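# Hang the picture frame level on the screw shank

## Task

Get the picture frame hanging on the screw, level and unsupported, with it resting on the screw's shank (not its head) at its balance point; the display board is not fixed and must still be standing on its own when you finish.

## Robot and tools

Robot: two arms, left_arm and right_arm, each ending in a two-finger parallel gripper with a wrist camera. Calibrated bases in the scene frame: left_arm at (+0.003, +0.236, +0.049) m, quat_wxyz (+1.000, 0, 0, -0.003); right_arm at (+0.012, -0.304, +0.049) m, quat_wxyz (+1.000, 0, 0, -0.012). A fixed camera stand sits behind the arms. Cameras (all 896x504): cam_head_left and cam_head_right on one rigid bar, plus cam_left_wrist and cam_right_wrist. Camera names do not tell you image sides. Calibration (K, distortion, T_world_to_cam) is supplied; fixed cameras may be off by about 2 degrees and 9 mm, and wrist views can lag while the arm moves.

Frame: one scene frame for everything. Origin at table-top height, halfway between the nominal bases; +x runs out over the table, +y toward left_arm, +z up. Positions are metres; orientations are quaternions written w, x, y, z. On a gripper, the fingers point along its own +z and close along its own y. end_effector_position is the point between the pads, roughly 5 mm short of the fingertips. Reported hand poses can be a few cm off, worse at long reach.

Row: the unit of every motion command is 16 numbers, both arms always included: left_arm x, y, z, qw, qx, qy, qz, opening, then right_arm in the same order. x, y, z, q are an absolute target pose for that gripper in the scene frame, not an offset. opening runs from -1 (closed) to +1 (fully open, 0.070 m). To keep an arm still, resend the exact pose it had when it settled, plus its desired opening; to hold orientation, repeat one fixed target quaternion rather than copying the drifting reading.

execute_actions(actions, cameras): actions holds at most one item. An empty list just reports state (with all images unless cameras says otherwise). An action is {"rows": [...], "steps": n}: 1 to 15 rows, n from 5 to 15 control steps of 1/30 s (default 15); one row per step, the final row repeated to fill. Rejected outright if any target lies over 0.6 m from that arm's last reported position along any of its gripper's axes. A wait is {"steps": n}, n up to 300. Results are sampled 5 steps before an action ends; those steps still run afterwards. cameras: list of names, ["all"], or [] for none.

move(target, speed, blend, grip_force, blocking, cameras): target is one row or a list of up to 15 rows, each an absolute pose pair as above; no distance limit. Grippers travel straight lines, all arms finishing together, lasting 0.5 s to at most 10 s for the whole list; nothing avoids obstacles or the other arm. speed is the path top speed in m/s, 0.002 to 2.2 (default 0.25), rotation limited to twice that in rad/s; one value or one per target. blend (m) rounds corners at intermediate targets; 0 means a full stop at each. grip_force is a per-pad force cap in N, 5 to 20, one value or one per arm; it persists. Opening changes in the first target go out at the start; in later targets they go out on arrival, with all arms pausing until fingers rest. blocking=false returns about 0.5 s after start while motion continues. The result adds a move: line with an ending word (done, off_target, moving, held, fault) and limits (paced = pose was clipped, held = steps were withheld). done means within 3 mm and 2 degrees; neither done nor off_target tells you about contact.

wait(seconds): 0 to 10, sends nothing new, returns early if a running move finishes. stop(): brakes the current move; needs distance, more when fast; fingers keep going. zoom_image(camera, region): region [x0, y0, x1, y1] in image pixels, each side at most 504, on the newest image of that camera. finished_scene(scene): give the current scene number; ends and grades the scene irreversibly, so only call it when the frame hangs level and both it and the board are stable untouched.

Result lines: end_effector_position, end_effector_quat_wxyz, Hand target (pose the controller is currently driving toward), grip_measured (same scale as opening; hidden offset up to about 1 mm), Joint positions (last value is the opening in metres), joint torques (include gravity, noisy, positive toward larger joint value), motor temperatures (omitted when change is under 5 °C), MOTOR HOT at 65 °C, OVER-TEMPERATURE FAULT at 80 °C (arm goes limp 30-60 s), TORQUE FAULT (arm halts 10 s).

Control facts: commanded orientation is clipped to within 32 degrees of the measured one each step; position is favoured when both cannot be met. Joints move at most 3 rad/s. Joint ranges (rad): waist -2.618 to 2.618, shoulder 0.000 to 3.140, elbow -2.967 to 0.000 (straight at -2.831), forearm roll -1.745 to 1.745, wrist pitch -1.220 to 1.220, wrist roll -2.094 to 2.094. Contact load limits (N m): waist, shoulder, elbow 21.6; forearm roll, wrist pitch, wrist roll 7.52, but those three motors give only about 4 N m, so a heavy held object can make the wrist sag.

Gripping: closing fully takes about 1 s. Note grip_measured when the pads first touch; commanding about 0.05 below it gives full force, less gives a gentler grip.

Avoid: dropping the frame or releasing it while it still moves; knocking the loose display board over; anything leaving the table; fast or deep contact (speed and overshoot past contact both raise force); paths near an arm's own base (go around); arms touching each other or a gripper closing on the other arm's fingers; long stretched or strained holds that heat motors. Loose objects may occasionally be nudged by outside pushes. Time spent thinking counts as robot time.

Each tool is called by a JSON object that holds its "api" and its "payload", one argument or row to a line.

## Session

{"api": "execute_actions", "payload": {
  "actions": []
}}

{"api": "zoom_image", "payload": {
  "camera": "cam_head_left",
  "region": [360, 0, 600, 190]
}}

{"api": "zoom_image", "payload": {
  "camera": "cam_head_right",
  "region": [340, 0, 580, 190]
}}

Scene clock: 0.00 s of 4500.00 s.
left_arm: end_effector_position=(+0.4202, +0.3387, +0.3327) grip_measured=+0.98 end_effector_quat_wxyz=(+0.569, -0.093, +0.773, -0.263) | right_arm: end_effector_position=(+0.0592, +0.1070, +0.2848) grip_measured=+0.98 end_effector_quat_wxyz=(-0.315, +0.854, -0.247, -0.332)
Joint positions: left_arm=[0.682 1.54 -1.063 -1.578 0.957 1.346 0.069] | right_arm=[1.098 1.584 -1.251 0.984 0.989 -1.935 0.069]
Joint torques (N m): no reading
Motor temperatures (°C): left_arm=[30 31 32 32 35 29] | right_arm=[29 30 33 34 38 31]
Hand target: left_arm +0.4202, +0.3387, +0.3327; +0.569, -0.093, +0.773, -0.263 | right_arm +0.0592, +0.1070, +0.2848; -0.315, +0.854, -0.247, -0.332
camera_calibration:
cam_left_wrist: T_world_to_cam=[[-0.138711, -0.855812, 0.498343, 0.185923], [-0.79869, -0.200849, -0.567233, 0.592911], [0.585536, -0.476703, -0.655668, 0.255234], [0, 0, 0, 1]] pos_world=[0.349893, 0.399872, 0.411014]
cam_right_wrist: T_world_to_cam=[[0.659904, 0.664249, 0.35114, -0.209496], [0.748492, -0.621906, -0.230199, 0.0814699], [0.0654668, 0.414735, -0.907584, 0.328533], [0, 0, 0, 1]] pos_world=[0.0557595, 0.0535699, 0.390488]

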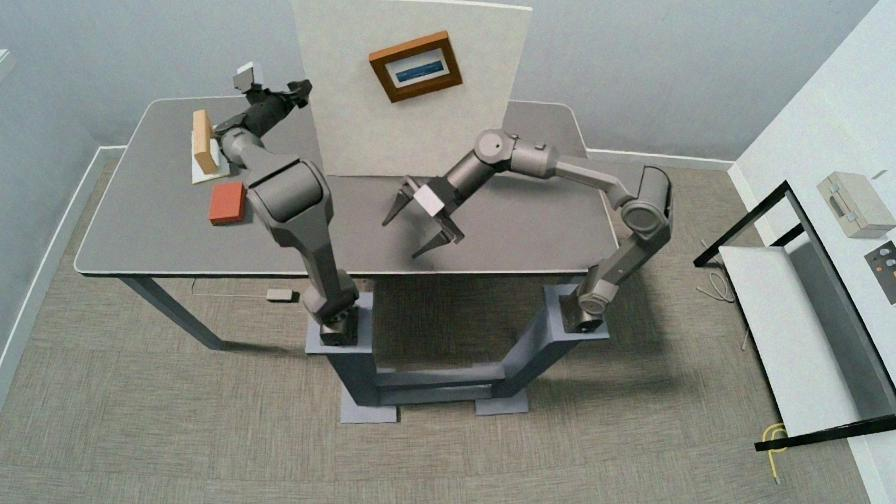

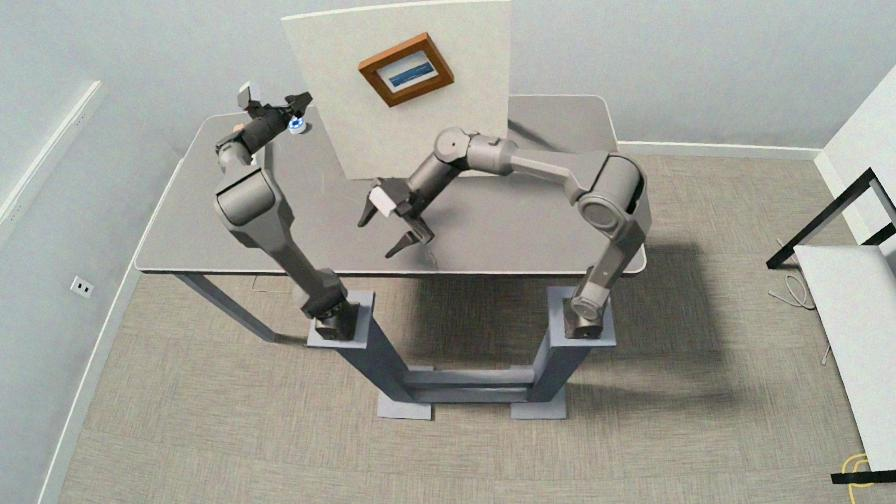

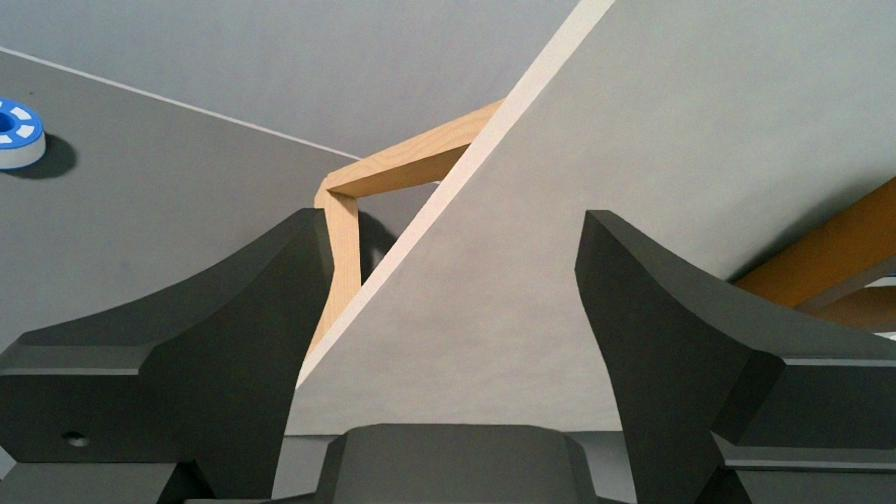

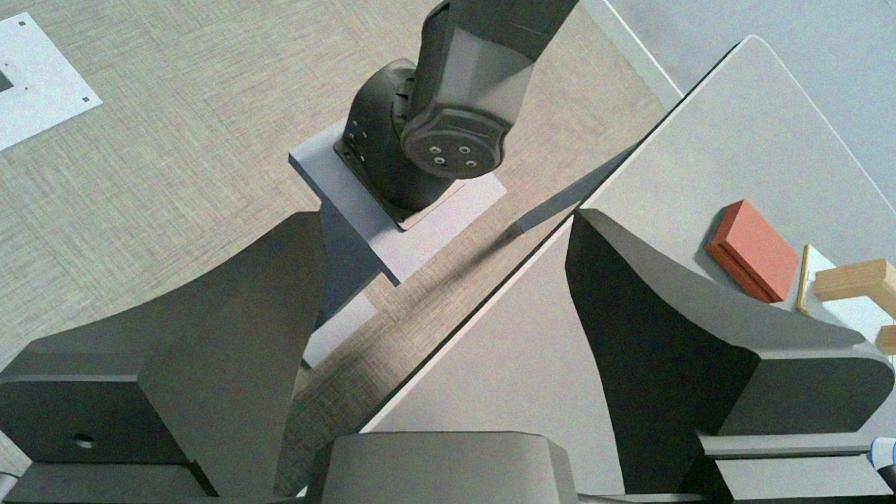

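Scaled by 2.100 from the camera's 896x504 image, which has a finer 1280x720 frame.

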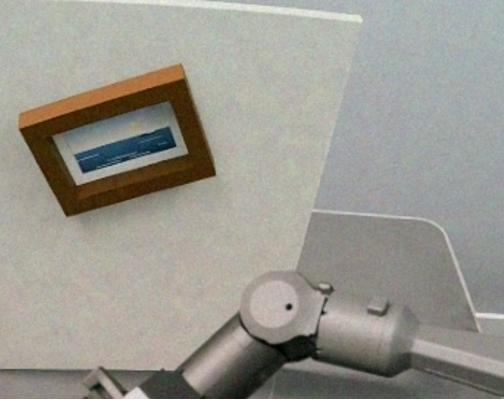

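Scaled by 2.100 from the camera's 896x504 image, which has a finer 1280x720 frame.

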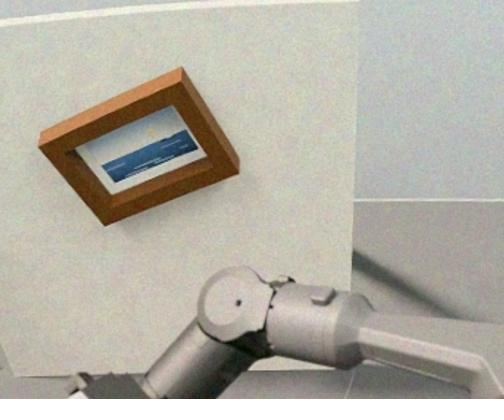

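{"api": "zoom_image", "payload": {
  "camera": "cam_head_left",
  "region": [355, 20, 475, 110]
}}

{"api": "zoom_image", "payload": {
  "camera": "cam_head_right",
  "region": [345, 20, 465, 110]
}}

{"api": "zoom_image", "payload": {
  "camera": "cam_left_wrist",
  "region": [680, 120, 896, 360]
}}

Scaled by 4.200 from the camera's 896x504 image, which has a finer 1280x720 frame.

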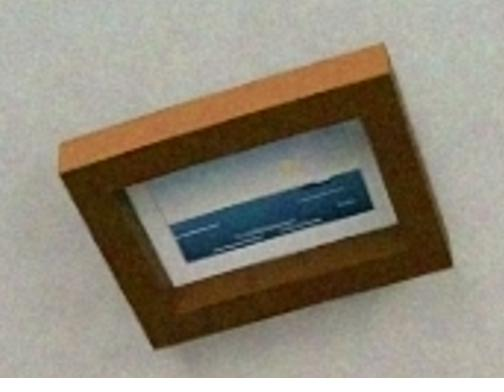

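Scaled by 4.200 from the camera's 896x504 image, which has a finer 1280x720 frame.

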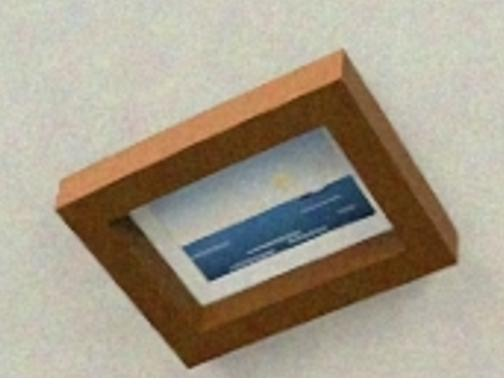

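Scaled by 2.100 from the camera's 896x504 image, which has a finer 1280x720 frame.

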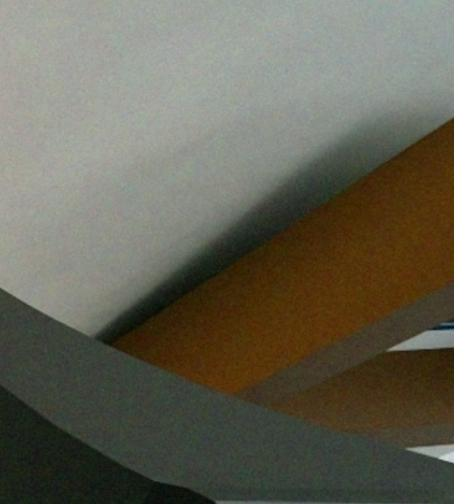

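{"api": "move", "payload": {
  "target": [
    [0.34,0.32,0.40,0.745,-0.045,0.650,-0.135,1.0, 0.30,-0.28,0.34,0.2975,0.2975,0.6387,0.6387,0.98],
    [0.23,0.10,0.43,0.822,0.18,0.533,-0.092,1.0, 0.40,-0.33,0.40,0.2975,0.2975,0.6387,0.6387,0.98],
    [0.23,0.08,0.43,0.822,0.18,0.533,-0.092,1.0, 0.469,-0.241,0.44,0.2975,0.2975,0.6387,0.6387,0.98]
  ],
  "blend": [0.05,0.02,0],
  "speed": [0.5,0.4,0.25],
  "cameras": ["cam_left_wrist","cam_right_wrist","cam_head_left"]
}}

Scene clock: 8.97 s of 4500.00 s.
left_arm: end_effector_position=(+0.2302, +0.0802, +0.4297) grip_measured=+0.98 end_effector_quat_wxyz=(+0.717, +0.285, +0.623, -0.129) | right_arm: end_effector_position=(+0.4691, -0.2409, +0.4399) grip_measured=+0.98 end_effector_quat_wxyz=(+0.298, +0.299, +0.641, +0.641)
Joint positions: left_arm=[-0.581 0.681 -0.652 -1.752 0.022 2.003 0.069] | right_arm=[-0.246 1.6 -1.375 1.664 0.975 -0.166 0.069]
Joint torques (N m): left_arm=[0.15 -1.82 -3.58 -0.06 0.26 -0.14] | right_arm=[-0.3 -7.07 -3.66 0.94 0.24 -0.21]
Hand target: left_arm +0.2299, +0.0804, +0.4303; +0.718, +0.285, +0.622, -0.129 | right_arm +0.4690, -0.2410, +0.4400; +0.299, +0.299, +0.641, +0.641
Off the commanded pose: left_arm 0.000 m, 20 deg | right_arm 0.000 m, 0 deg.
joint sent to its limit (left arm) — joint 4 (forearm roll), lower limit.
Kept back: nothing.
move: off_target (left_arm)
camera_calibration:
cam_left_wrist: T_world_to_cam=[[-0.51844, -0.815215, -0.258155, 0.299212], [-0.302557, 0.457243, -0.836294, 0.392916], [0.799799, -0.355462, -0.483702, 0.173864], [0, 0, 0, 1]] pos_world=[0.134947, 0.126066, 0.489934]
cam_right_wrist: T_world_to_cam=[[-0.0330239, 0.0231042, -0.999187, 0.461265], [-0.976373, 0.212869, 0.037192, 0.486707], [0.213556, 0.976807, 0.0155286, 0.246555], [0, 0, 0, 1]] pos_world=[0.437787, -0.355099, 0.43896]
Images, in order (width x height): cam_head_left 896x504, cam_left_wrist 896x504, cam_right_wrist 896x504.

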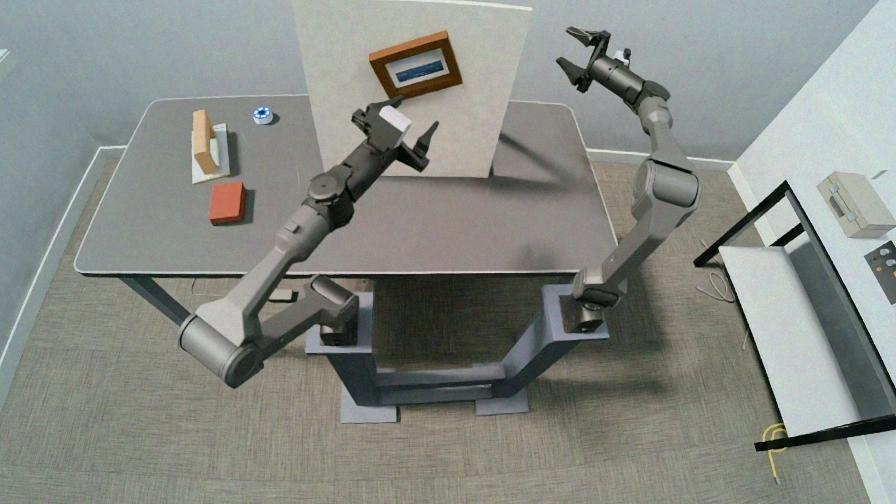

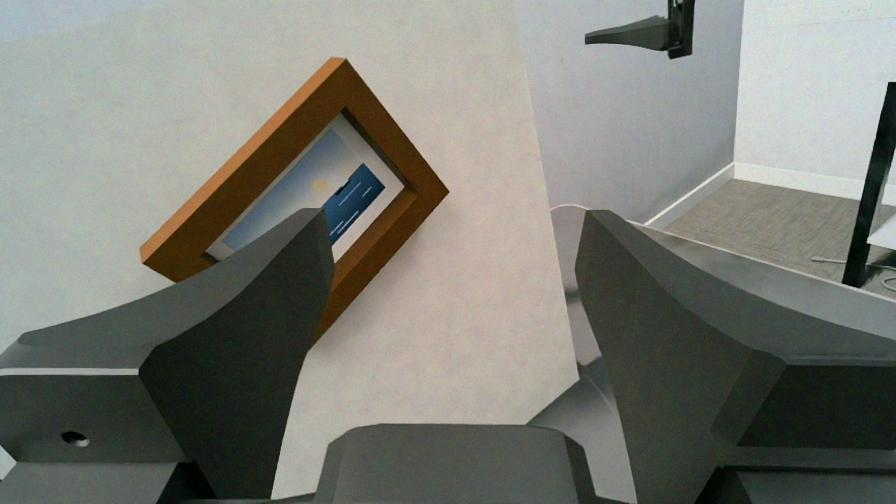

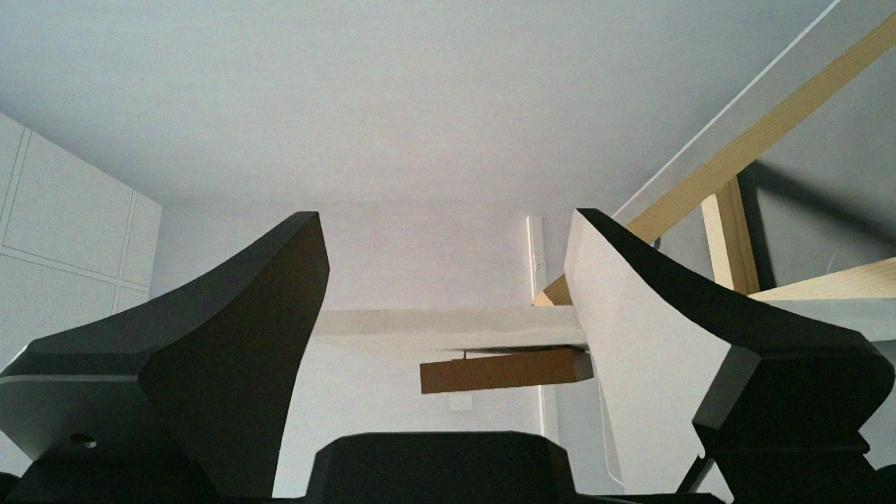

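{"api": "zoom_image", "payload": {
  "camera": "cam_right_wrist",
  "region": [400, 310, 610, 410]
}}

{"api": "zoom_image", "payload": {
  "camera": "cam_right_wrist",
  "region": [440, 335, 500, 375]
}}

{"api": "zoom_image", "payload": {
  "camera": "cam_left_wrist",
  "region": [100, 30, 500, 360]
}}

Scaled by 2.400 from the camera's 896x504 image, which has a finer 1280x720 frame.

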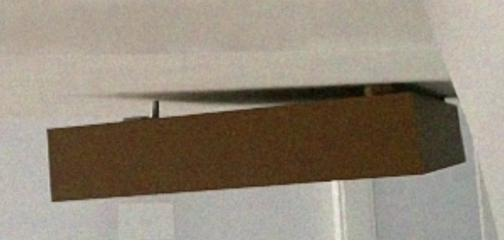

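Scaled by 8.400 from the camera's 896x504 image, which has a finer 1280x720 frame.

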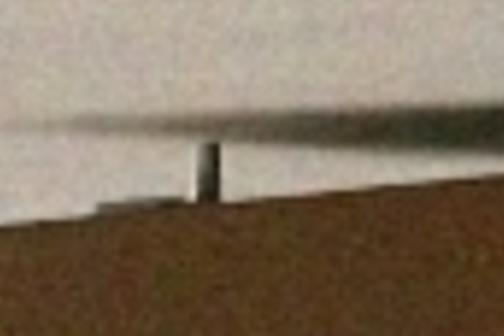

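Scaled by 1.260 from the camera's 896x504 image, which has a finer 1280x720 frame.

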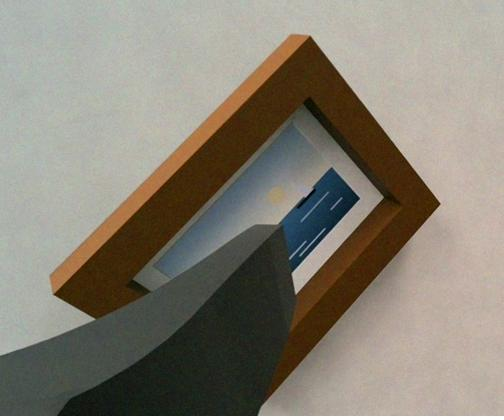

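{"api": "move", "payload": {
  "target": [
    [0.26,0.091,0.437,0.393,-0.588,0.393,-0.588,0.4, 0.4691,-0.2409,0.4399,0.298,0.299,0.641,0.641,0.98],
    [0.355,0.091,0.437,0.393,-0.588,0.393,-0.588,0.4, 0.4691,-0.2409,0.4399,0.298,0.299,0.641,0.641,0.98]
  ],
  "blend": 0.01,
  "speed": [0.6,0.3],
  "cameras": ["cam_left_wrist","cam_head_left"]
}}

Scene clock: 14.43 s of 4500.00 s.
left_arm: end_effector_position=(+0.3552, +0.0913, +0.4370) grip_measured=+0.40 end_effector_quat_wxyz=(-0.393, +0.588, -0.393, +0.588) | right_arm: end_effector_position=(+0.4691, -0.2409, +0.4399) grip_measured=+0.98 end_effector_quat_wxyz=(+0.298, +0.299, +0.641, +0.641)
Joint positions: left_arm=[-0.836 1.236 -1.005 -1.444 -0.851 -0.583 0.049] | right_arm=[-0.246 1.6 -1.375 1.664 0.975 -0.165 0.069]
Joint torques (N m): left_arm=[-0.81 -3.64 -3.19 0.62 -0.55 -0.05] | right_arm=[0.68 -5.21 -4.75 0.71 -0.02 0.17]
Hand target: left_arm +0.3550, +0.0910, +0.4370; -0.393, +0.588, -0.393, +0.588 | right_arm +0.4691, -0.2409, +0.4399; +0.298, +0.299, +0.641, +0.641
Off the commanded pose: left_arm 0.000 m, 0 deg | right_arm 0.000 m, 0 deg.
Kept back: nothing.
move: done
camera_calibration:
cam_left_wrist: T_world_to_cam=[[0.0228693, 0.371775, 0.928041, -0.444134], [-0.559391, -0.764608, 0.320088, 0.129223], [0.828588, -0.526458, 0.190482, -0.207809], [0, 0, 0, 1]] pos_world=[0.254631, 0.15452, 0.410396]
Images, in order (width x height): cam_head_left 896x504, cam_left_wrist 896x504.

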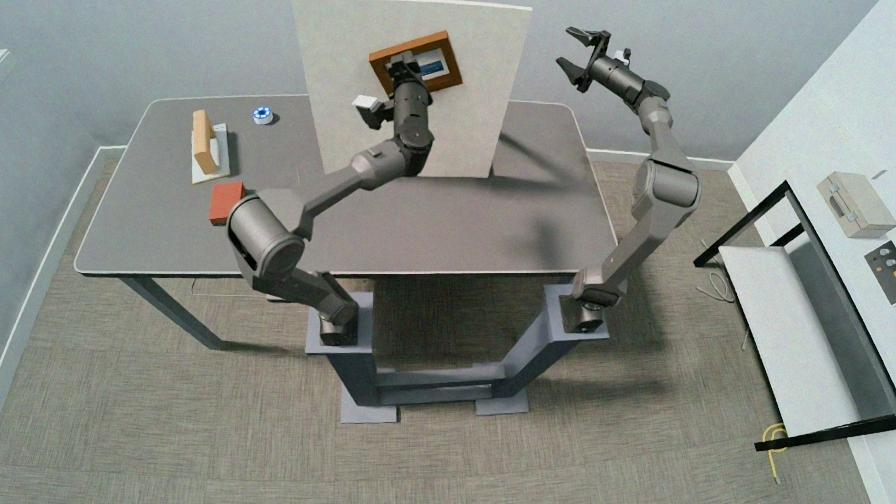

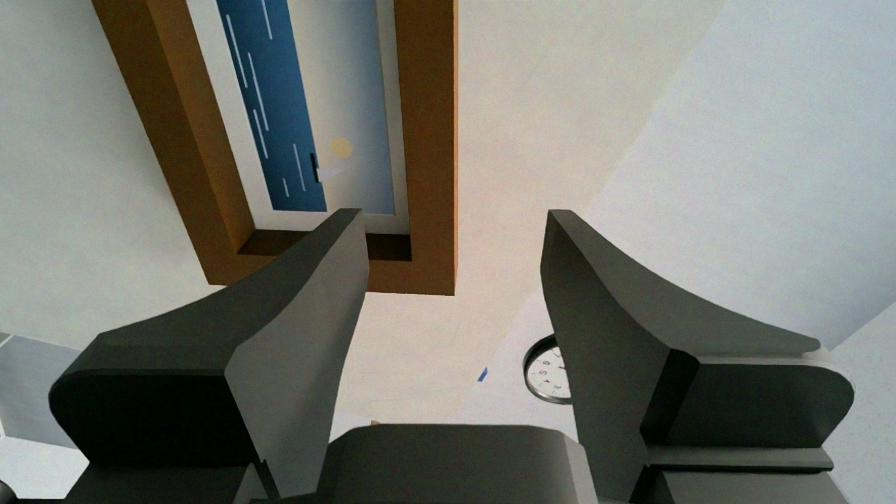

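{"api": "move", "payload": {
  "target": [
    [0.36,0.088,0.4296,0.393,-0.588,0.393,-0.588,0.4, 0.4691,-0.2409,0.4399,0.298,0.299,0.641,0.641,0.98],
    [0.41,0.088,0.4296,0.393,-0.588,0.393,-0.588,0.4, 0.4691,-0.2409,0.4399,0.298,0.299,0.641,0.641,0.98]
  ],
  "blend": 0.005,
  "speed": 0.12,
  "cameras": ["cam_left_wrist","cam_right_wrist"]
}}

{"api": "zoom_image", "payload": {
  "camera": "cam_left_wrist",
  "region": [300, 100, 650, 300]
}}

{"api": "zoom_image", "payload": {
  "camera": "cam_right_wrist",
  "region": [400, 310, 610, 430]
}}

Scene clock: 16.00 s of 4500.00 s.
left_arm: end_effector_position=(+0.4107, +0.0878, +0.4292) grip_measured=+0.40 end_effector_quat_wxyz=(-0.393, +0.588, -0.393, +0.588) | right_arm: end_effector_position=(+0.4691, -0.2409, +0.4399) grip_measured=+0.98 end_effector_quat_wxyz=(+0.298, +0.299, +0.641, +0.641)
Joint positions: left_arm=[-0.67 1.391 -1.109 -1.335 -0.699 -0.697 0.049] | right_arm=[-0.246 1.6 -1.375 1.664 0.975 -0.165 0.069]
Joint torques (N m): left_arm=[-0.68 -6.07 -2.37 0.43 -0.66 0.09] | right_arm=[0.7 -5.17 -4.75 0.72 -0.01 0.17]
Hand target: left_arm +0.4100, +0.0880, +0.4296; -0.393, +0.588, -0.393, +0.588 | right_arm +0.4691, -0.2409, +0.4399; +0.298, +0.299, +0.641, +0.641
Off the commanded pose: left_arm 0.001 m, 0 deg | right_arm 0.000 m, 0 deg.
Kept back: nothing.
move: done; blend cut to 0.0047 m at target 1
camera_calibration:
cam_left_wrist: T_world_to_cam=[[0.0237877, 0.371355, 0.928186, -0.437178], [-0.559713, -0.764347, 0.320149, 0.160146], [0.828345, -0.527134, 0.18967, -0.253512], [0, 0, 0, 1]] pos_world=[0.310031, 0.15112, 0.402595]
cam_right_wrist: T_world_to_cam=[[-0.0335749, 0.0237648, -0.999154, 0.461728], [-0.976352, 0.212842, 0.0378712, 0.48639], [0.213562, 0.976798, 0.0160567, 0.246317], [0, 0, 0, 1]] pos_world=[0.437787, -0.355099, 0.438962]
Images, in order (width x height): cam_left_wrist 896x504, cam_right_wrist 896x504.

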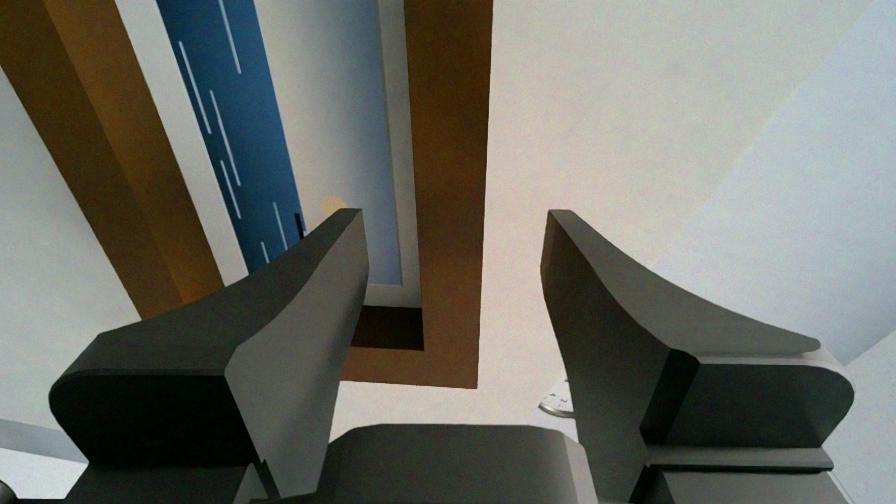

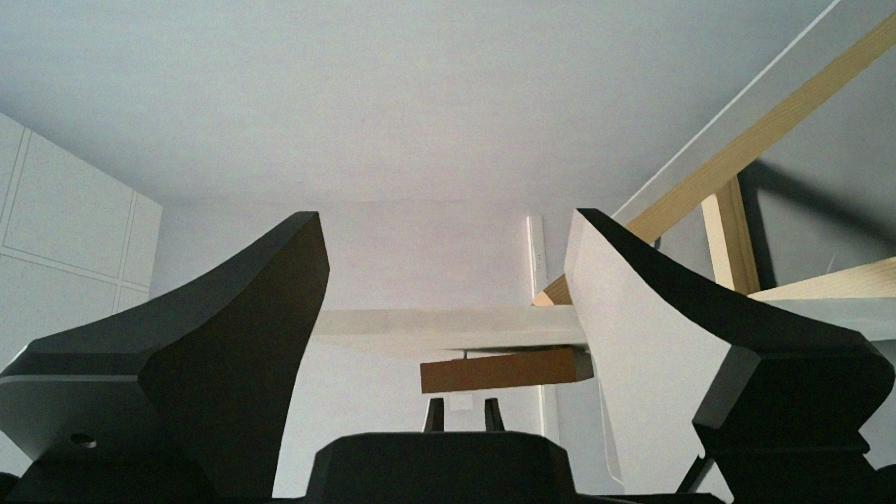

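Scaled by 1.440 from the camera's 896x504 image, which has a finer 1280x720 frame.

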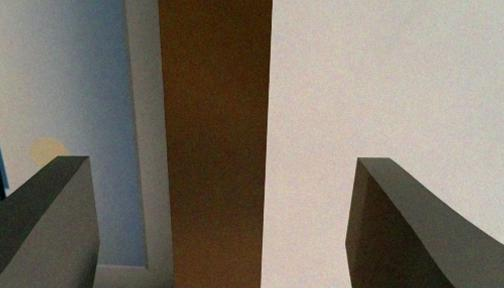

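Scaled by 2.400 from the camera's 896x504 image, which has a finer 1280x720 frame.

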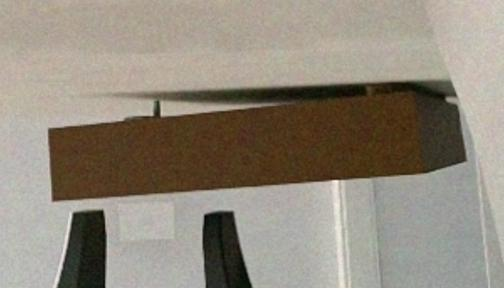

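{"api": "move", "payload": {
  "target": [0.43,0.088,0.4296,0.393,-0.588,0.393,-0.588,0.4, 0.4691,-0.2409,0.4399,0.298,0.299,0.641,0.641,0.98],
  "speed": 0.08,
  "cameras": ["cam_left_wrist","cam_right_wrist"]
}}

{"api": "zoom_image", "payload": {
  "camera": "cam_right_wrist",
  "region": [400, 310, 610, 430]
}}

Scene clock: 17.37 s of 4500.00 s.
left_arm: end_effector_position=(+0.4302, +0.0879, +0.4296) grip_measured=+0.40 end_effector_quat_wxyz=(-0.393, +0.588, -0.393, +0.588) | right_arm: end_effector_position=(+0.4691, -0.2409, +0.4399) grip_measured=+0.98 end_effector_quat_wxyz=(+0.298, +0.299, +0.641, +0.641)
Joint positions: left_arm=[-0.621 1.444 -1.163 -1.31 -0.652 -0.716 0.049] | right_arm=[-0.246 1.6 -1.375 1.664 0.975 -0.165 0.069]
Joint torques (N m): left_arm=[-0.27 -5.19 -3.14 0.57 -0.6 -0.06] | right_arm=[0.69 -5.19 -4.74 0.72 -0.01 0.17]
Hand target: left_arm +0.4300, +0.0880, +0.4296; -0.393, +0.588, -0.393, +0.588 | right_arm +0.4691, -0.2409, +0.4399; +0.298, +0.299, +0.641, +0.641
Off the commanded pose: left_arm 0.000 m, 0 deg | right_arm 0.000 m, 0 deg.
Kept back: nothing.
move: done
camera_calibration:
cam_left_wrist: T_world_to_cam=[[0.0235066, 0.371694, 0.928058, -0.43796], [-0.560199, -0.763982, 0.32017, 0.171161], [0.828025, -0.527423, 0.190264, -0.26986], [0, 0, 0, 1]] pos_world=[0.32963, 0.15122, 0.402996]
cam_right_wrist: T_world_to_cam=[[-0.0335749, 0.0237648, -0.999154, 0.461728], [-0.976352, 0.212842, 0.0378712, 0.48639], [0.213562, 0.976798, 0.0160567, 0.246317], [0, 0, 0, 1]] pos_world=[0.437787, -0.355099, 0.438962]
Images, in order (width x height): cam_left_wrist 896x504, cam_right_wrist 896x504.

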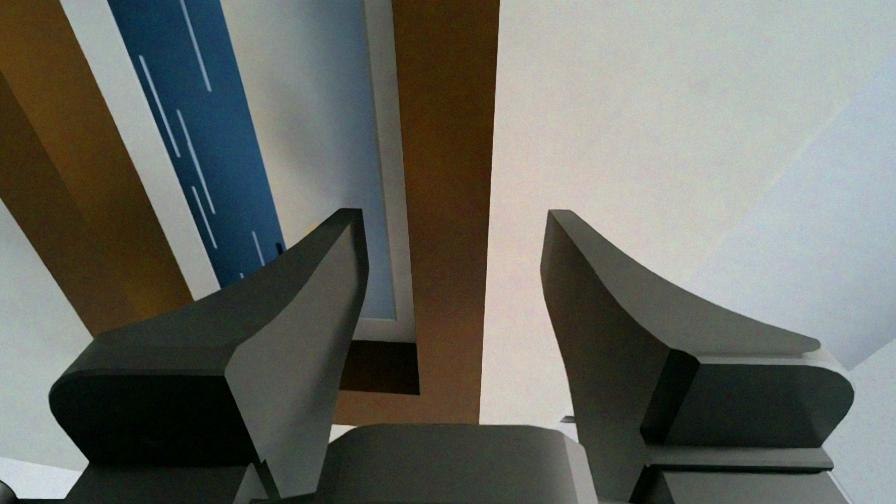

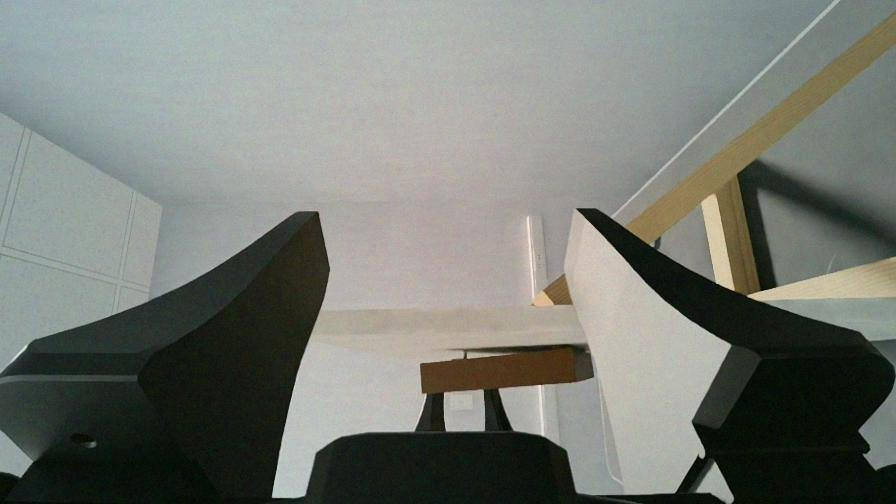

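Scaled by 2.400 from the camera's 896x504 image, which has a finer 1280x720 frame.

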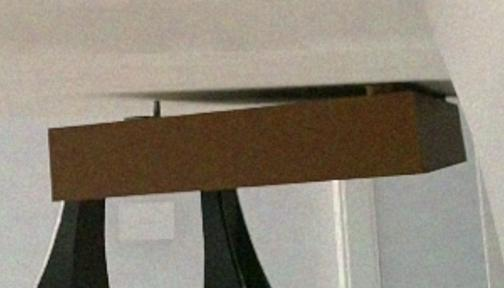

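{"api": "move", "payload": {
  "target": [
    [0.4365,0.088,0.4296,0.393,-0.588,0.393,-0.588,0.4, 0.4691,-0.2409,0.4399,0.298,0.299,0.641,0.641,0.98],
    [0.4365,0.088,0.4296,0.393,-0.588,0.393,-0.588,-0.65, 0.4691,-0.2409,0.4399,0.298,0.299,0.641,0.641,0.98],
    [0.4365,0.088,0.4356,0.393,-0.588,0.393,-0.588,-0.65, 0.4691,-0.2409,0.4399,0.298,0.299,0.641,0.641,0.98]
  ],
  "speed": 0.06,
  "grip_force": 19,
  "cameras": ["cam_left_wrist","cam_right_wrist"]
}}

{"api": "zoom_image", "payload": {
  "camera": "cam_right_wrist",
  "region": [400, 310, 610, 430]
}}

{"api": "zoom_image", "payload": {
  "camera": "cam_right_wrist",
  "region": [440, 335, 500, 375]
}}

Scene clock: 19.93 s of 4500.00 s.
left_arm: end_effector_position=(+0.4369, +0.0876, +0.4351) grip_measured=-0.45 end_effector_quat_wxyz=(-0.393, +0.588, -0.393, +0.588) | right_arm: end_effector_position=(+0.4691, -0.2409, +0.4399) grip_measured=+0.98 end_effector_quat_wxyz=(+0.298, +0.299, +0.641, +0.641)
Joint positions: left_arm=[-0.607 1.462 -1.203 -1.334 -0.632 -0.684 0.019] | right_arm=[-0.246 1.6 -1.375 1.664 0.975 -0.165 0.069]
Joint torques (N m): left_arm=[0.75 -7.64 -4.56 1.05 -0.85 -0.02] | right_arm=[0.67 -5.22 -4.74 0.72 -0.03 0.17]
Hand target: left_arm +0.4365, +0.0880, +0.4356; -0.393, +0.588, -0.393, +0.588 | right_arm +0.4691, -0.2409, +0.4399; +0.298, +0.299, +0.641, +0.641
Off the commanded pose: left_arm 0.001 m, 0 deg | right_arm 0.000 m, 0 deg.
Kept back: nothing.
grip_force (N): 19, 19
move: done
camera_calibration:
cam_left_wrist: T_world_to_cam=[[0.024539, 0.371736, 0.928014, -0.443445], [-0.560105, -0.7638, 0.320767, 0.172621], [0.828058, -0.527657, 0.189468, -0.276264], [0, 0, 0, 1]] pos_world=[0.33633, 0.15092, 0.408496]
cam_right_wrist: T_world_to_cam=[[-0.0335749, 0.0237648, -0.999154, 0.461728], [-0.976352, 0.212842, 0.0378712, 0.48639], [0.213562, 0.976798, 0.0160567, 0.246317], [0, 0, 0, 1]] pos_world=[0.437787, -0.355099, 0.438962]
Images, in order (width x height): cam_left_wrist 896x504, cam_right_wrist 896x504.

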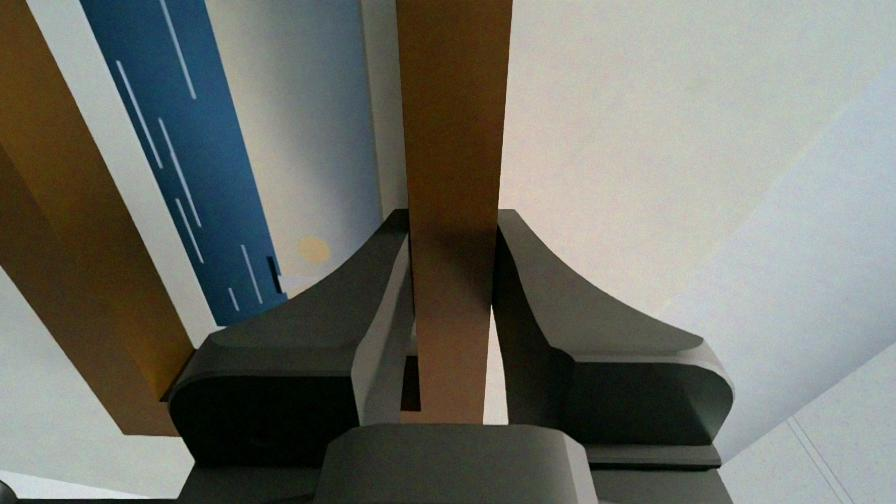

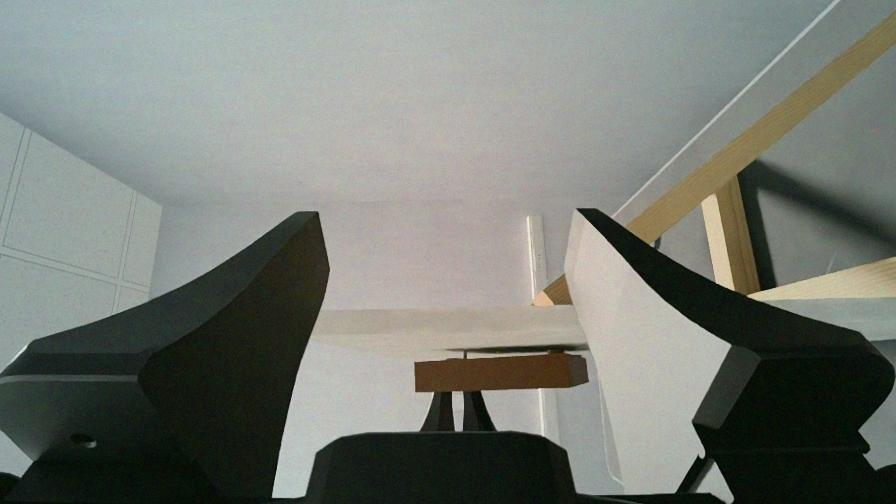

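Scaled by 2.400 from the camera's 896x504 image, which has a finer 1280x720 frame.

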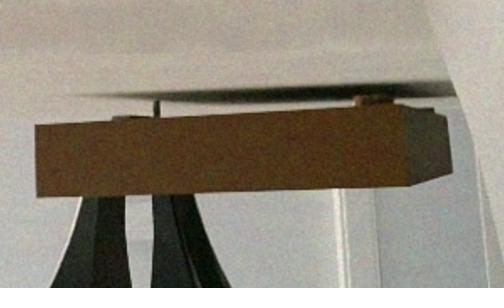

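Scaled by 8.400 from the camera's 896x504 image, which has a finer 1280x720 frame.

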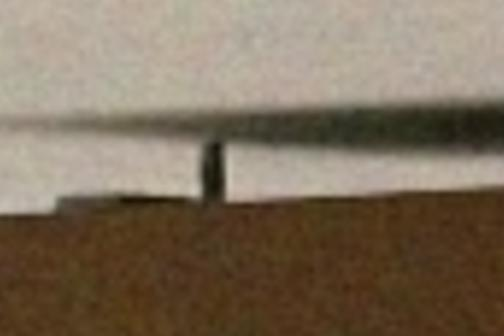

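{"api": "move", "payload": {
  "target": [
    [0.4367,0.084,0.4415,0.44,-0.553,0.44,-0.553,-0.65,0.4691,-0.2409,0.4399,0.298,0.299,0.641,0.641,0.98],
    [0.4367,0.067,0.4425,0.5,-0.5,0.5,-0.5,-0.65,0.4691,-0.2409,0.4399,0.298,0.299,0.641,0.641,0.98]
  ],
  "speed": 0.08,
  "blend": 0.004,
  "cameras": ["all"]
}}

{"api": "zoom_image", "payload": {
  "camera": "cam_right_wrist",
  "region": [440, 335, 500, 375]
}}

Scene clock: 23.70 s of 4500.00 s.
left_arm: end_effector_position=(+0.4367, +0.0668, +0.4424) grip_measured=-0.45 end_effector_quat_wxyz=(+0.500, -0.500, +0.501, -0.500) | right_arm: end_effector_position=(+0.4691, -0.2409, +0.4399) grip_measured=+0.98 end_effector_quat_wxyz=(+0.298, +0.299, +0.641, +0.641)
Joint positions: left_arm=[-0.67 1.504 -1.275 -1.397 -0.687 -0.222 0.019] | right_arm=[-0.246 1.6 -1.375 1.664 0.975 -0.165 0.069]
Joint torques (N m): left_arm=[-0.36 -5.85 -4.4 0.86 -0.53 -0.11] | right_arm=[0.66 -5.21 -4.75 0.73 -0.01 0.16]
Hand target: left_arm +0.4367, +0.0670, +0.4425; +0.500, -0.500, +0.500, -0.500 | right_arm +0.4691, -0.2409, +0.4399; +0.298, +0.299, +0.641, +0.641
Off the commanded pose: left_arm 0.000 m, 0 deg | right_arm 0.000 m, 0 deg.
Kept back: nothing.
grip_force (N): 19, 19
move: done
camera_calibration:
cam_left_wrist: T_world_to_cam=[[0.0236249, -0.0125873, 0.999642, -0.448168], [-0.560704, -0.828011, 0.00282517, 0.299508], [0.827679, -0.56057, -0.0266195, -0.190541], [0, 0, 0, 1]] pos_world=[0.33623, 0.135543, 0.44209]
cam_right_wrist: T_world_to_cam=[[-0.0335749, 0.0237648, -0.999154, 0.461728], [-0.976352, 0.212842, 0.0378712, 0.48639], [0.213562, 0.976798, 0.0160567, 0.246317], [0, 0, 0, 1]] pos_world=[0.437787, -0.355099, 0.438962]

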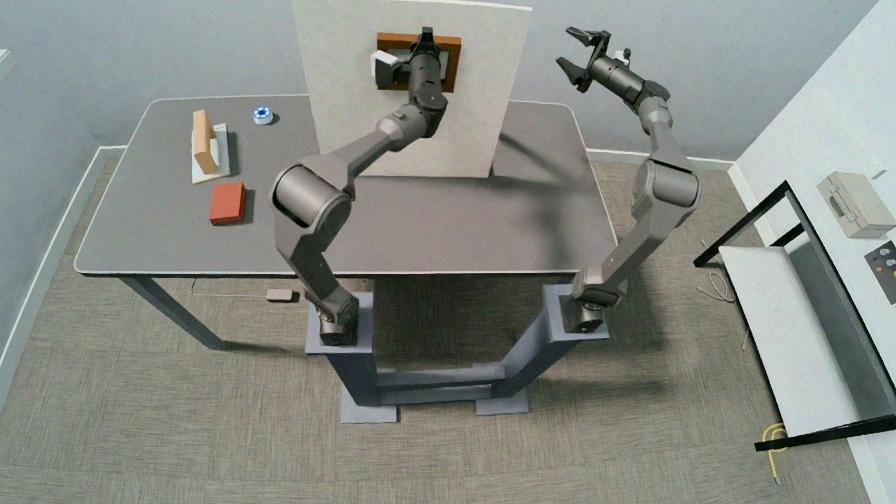

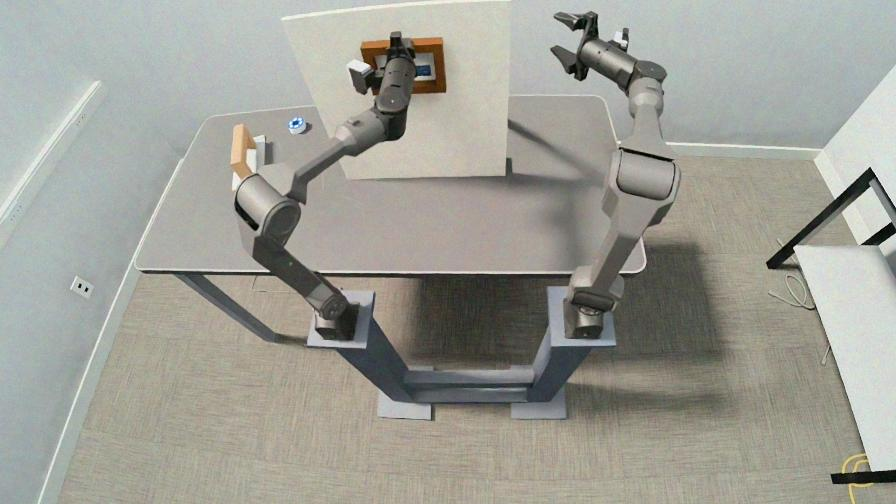

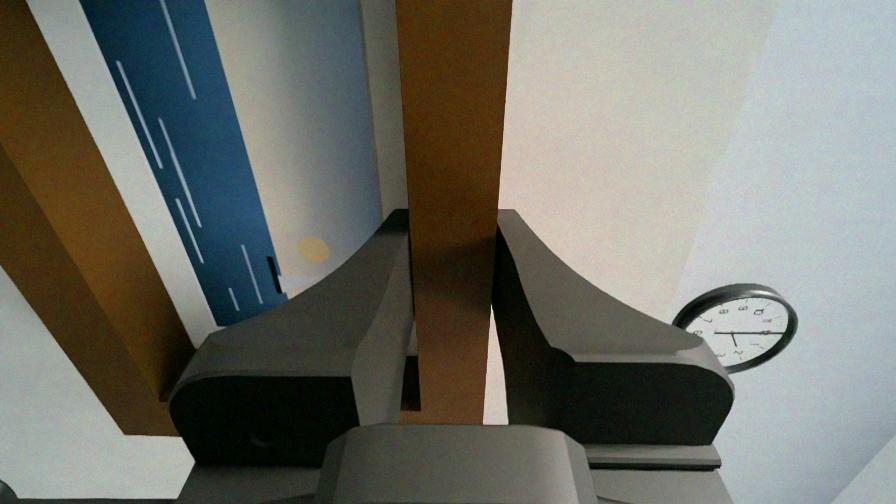

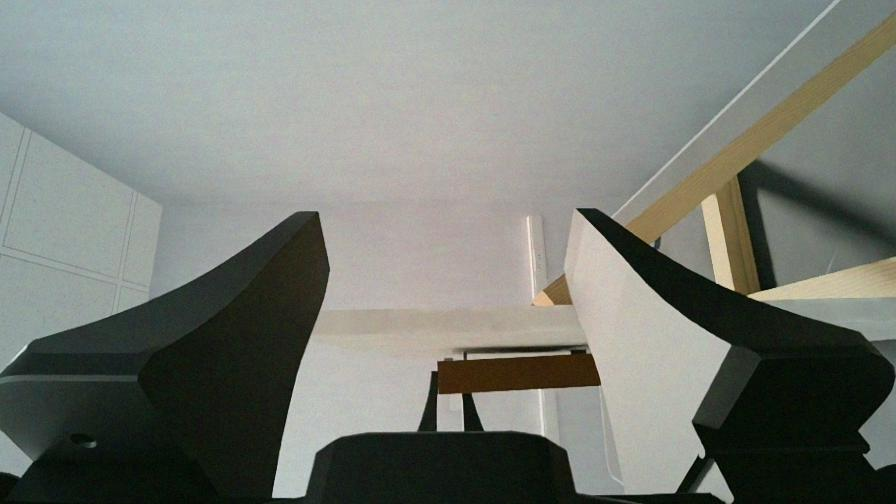

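Scaled by 8.400 from the camera's 896x504 image, which has a finer 1280x720 frame.

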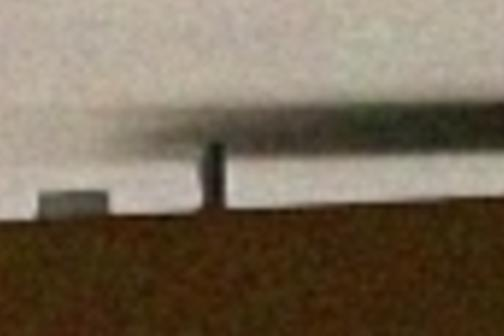

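{"api": "move", "payload": {
  "target": [
    [0.4367,0.067,0.4355,0.5,-0.5,0.5,-0.5,-0.65,0.4691,-0.2409,0.4399,0.298,0.299,0.641,0.641,0.98],
    [0.4367,0.067,0.4325,0.5,-0.5,0.5,-0.5,-0.65,0.4691,-0.2409,0.4399,0.298,0.299,0.641,0.641,0.98]
  ],
  "speed": [0.05,0.02],
  "blend": 0.002,
  "cameras": ["cam_right_wrist"]
}}

{"api": "zoom_image", "payload": {
  "camera": "cam_right_wrist",
  "region": [440, 335, 500, 375]
}}

Scene clock: 25.57 s of 4500.00 s.
left_arm: end_effector_position=(+0.4365, +0.0669, +0.4328) grip_measured=-0.45 end_effector_quat_wxyz=(+0.500, -0.500, +0.500, -0.500) | right_arm: end_effector_position=(+0.4691, -0.2409, +0.4399) grip_measured=+0.98 end_effector_quat_wxyz=(+0.298, +0.299, +0.641, +0.641)
Joint positions: left_arm=[-0.67 1.506 -1.239 -1.35 -0.695 -0.284 0.019] | right_arm=[-0.246 1.6 -1.375 1.664 0.975 -0.165 0.069]
Joint torques (N m): left_arm=[0.43 -6.01 -3.39 0.96 -0.81 0.07] | right_arm=[0.7 -5.2 -4.72 0.73 -0.01 0.17]
Hand target: left_arm +0.4367, +0.0670, +0.4325; +0.500, -0.500, +0.500, -0.500 | right_arm +0.4691, -0.2409, +0.4399; +0.298, +0.299, +0.641, +0.641
Off the commanded pose: left_arm 0.000 m, 0 deg | right_arm 0.000 m, 0 deg.
Kept back: nothing.
grip_force (N): 19, 19
move: done; blend cut to 0.0015 m at target 1
camera_calibration:
cam_right_wrist: T_world_to_cam=[[-0.0335749, 0.0237648, -0.999154, 0.461728], [-0.976352, 0.212842, 0.0378712, 0.48639], [0.213562, 0.976798, 0.0160567, 0.246317], [0, 0, 0, 1]] pos_world=[0.437787, -0.355099, 0.438962]
Images, in order (width x height): cam_right_wrist 896x504.

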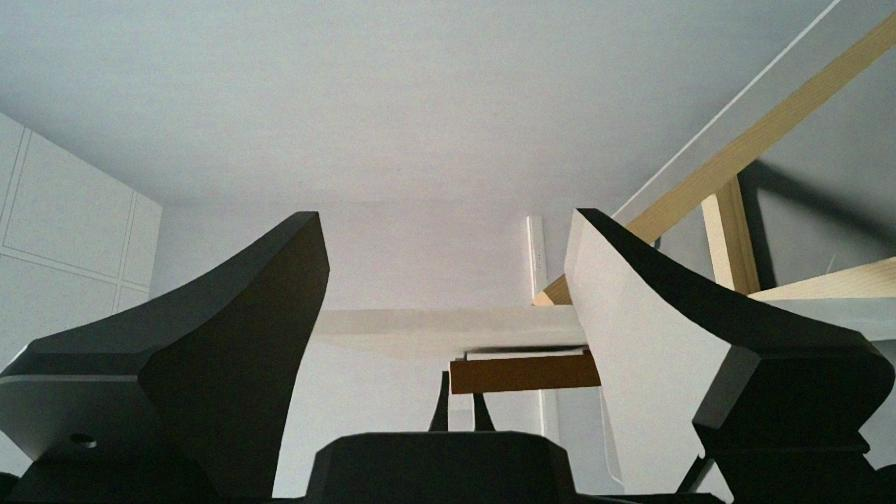

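Scaled by 8.400 from the camera's 896x504 image, which has a finer 1280x720 frame.

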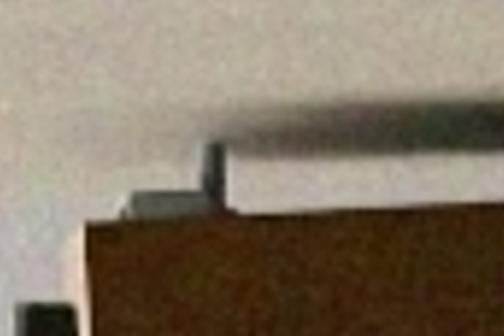

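{"api": "move", "payload": {
  "target": [0.4367,0.067,0.4305,0.5,-0.5,0.5,-0.5,-0.65,0.4691,-0.2409,0.4399,0.298,0.299,0.641,0.641,0.98],
  "speed": 0.02,
  "cameras": ["cam_right_wrist"]
}}

{"api": "zoom_image", "payload": {
  "camera": "cam_right_wrist",
  "region": [440, 335, 500, 375]
}}

Scene clock: 26.60 s of 4500.00 s.
left_arm: end_effector_position=(+0.4366, +0.0669, +0.4306) grip_measured=-0.45 end_effector_quat_wxyz=(+0.500, -0.500, +0.500, -0.500) | right_arm: end_effector_position=(+0.4691, -0.2409, +0.4399) grip_measured=+0.98 end_effector_quat_wxyz=(+0.298, +0.299, +0.641, +0.641)
Joint positions: left_arm=[-0.67 1.506 -1.231 -1.341 -0.697 -0.296 0.019] | right_arm=[-0.246 1.6 -1.375 1.664 0.975 -0.165 0.069]
Joint torques (N m): left_arm=[0.38 -6.3 -3.39 1.04 -0.85 0] | right_arm=[0.69 -5.17 -4.76 0.73 -0.01 0.17]
Hand target: left_arm +0.4367, +0.0670, +0.4305; +0.500, -0.500, +0.500, -0.500 | right_arm +0.4691, -0.2409, +0.4399; +0.298, +0.299, +0.641, +0.641
Off the commanded pose: left_arm 0.000 m, 0 deg | right_arm 0.000 m, 0 deg.
Kept back: nothing.
grip_force (N): 19, 19
move: done
camera_calibration:
cam_right_wrist: T_world_to_cam=[[-0.0335749, 0.0237648, -0.999154, 0.461728], [-0.976352, 0.212842, 0.0378712, 0.48639], [0.213562, 0.976798, 0.0160567, 0.246317], [0, 0, 0, 1]] pos_world=[0.437787, -0.355099, 0.438962]
Images, in order (width x height): cam_right_wrist 896x504.

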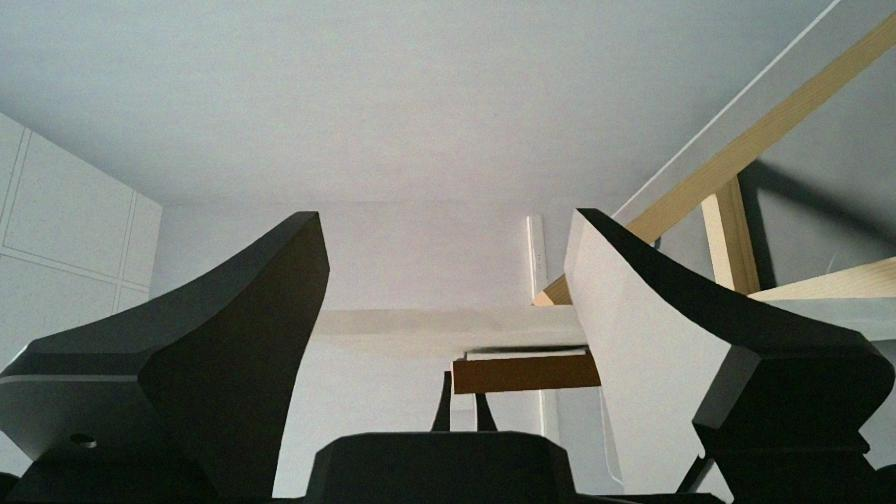

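Scaled by 8.400 from the camera's 896x504 image, which has a finer 1280x720 frame.

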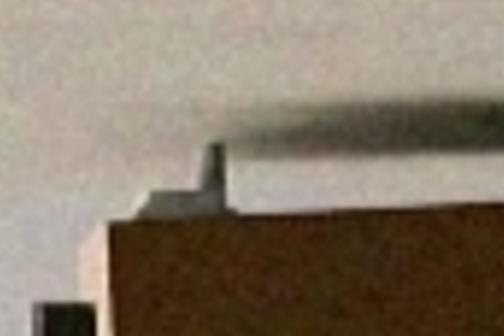

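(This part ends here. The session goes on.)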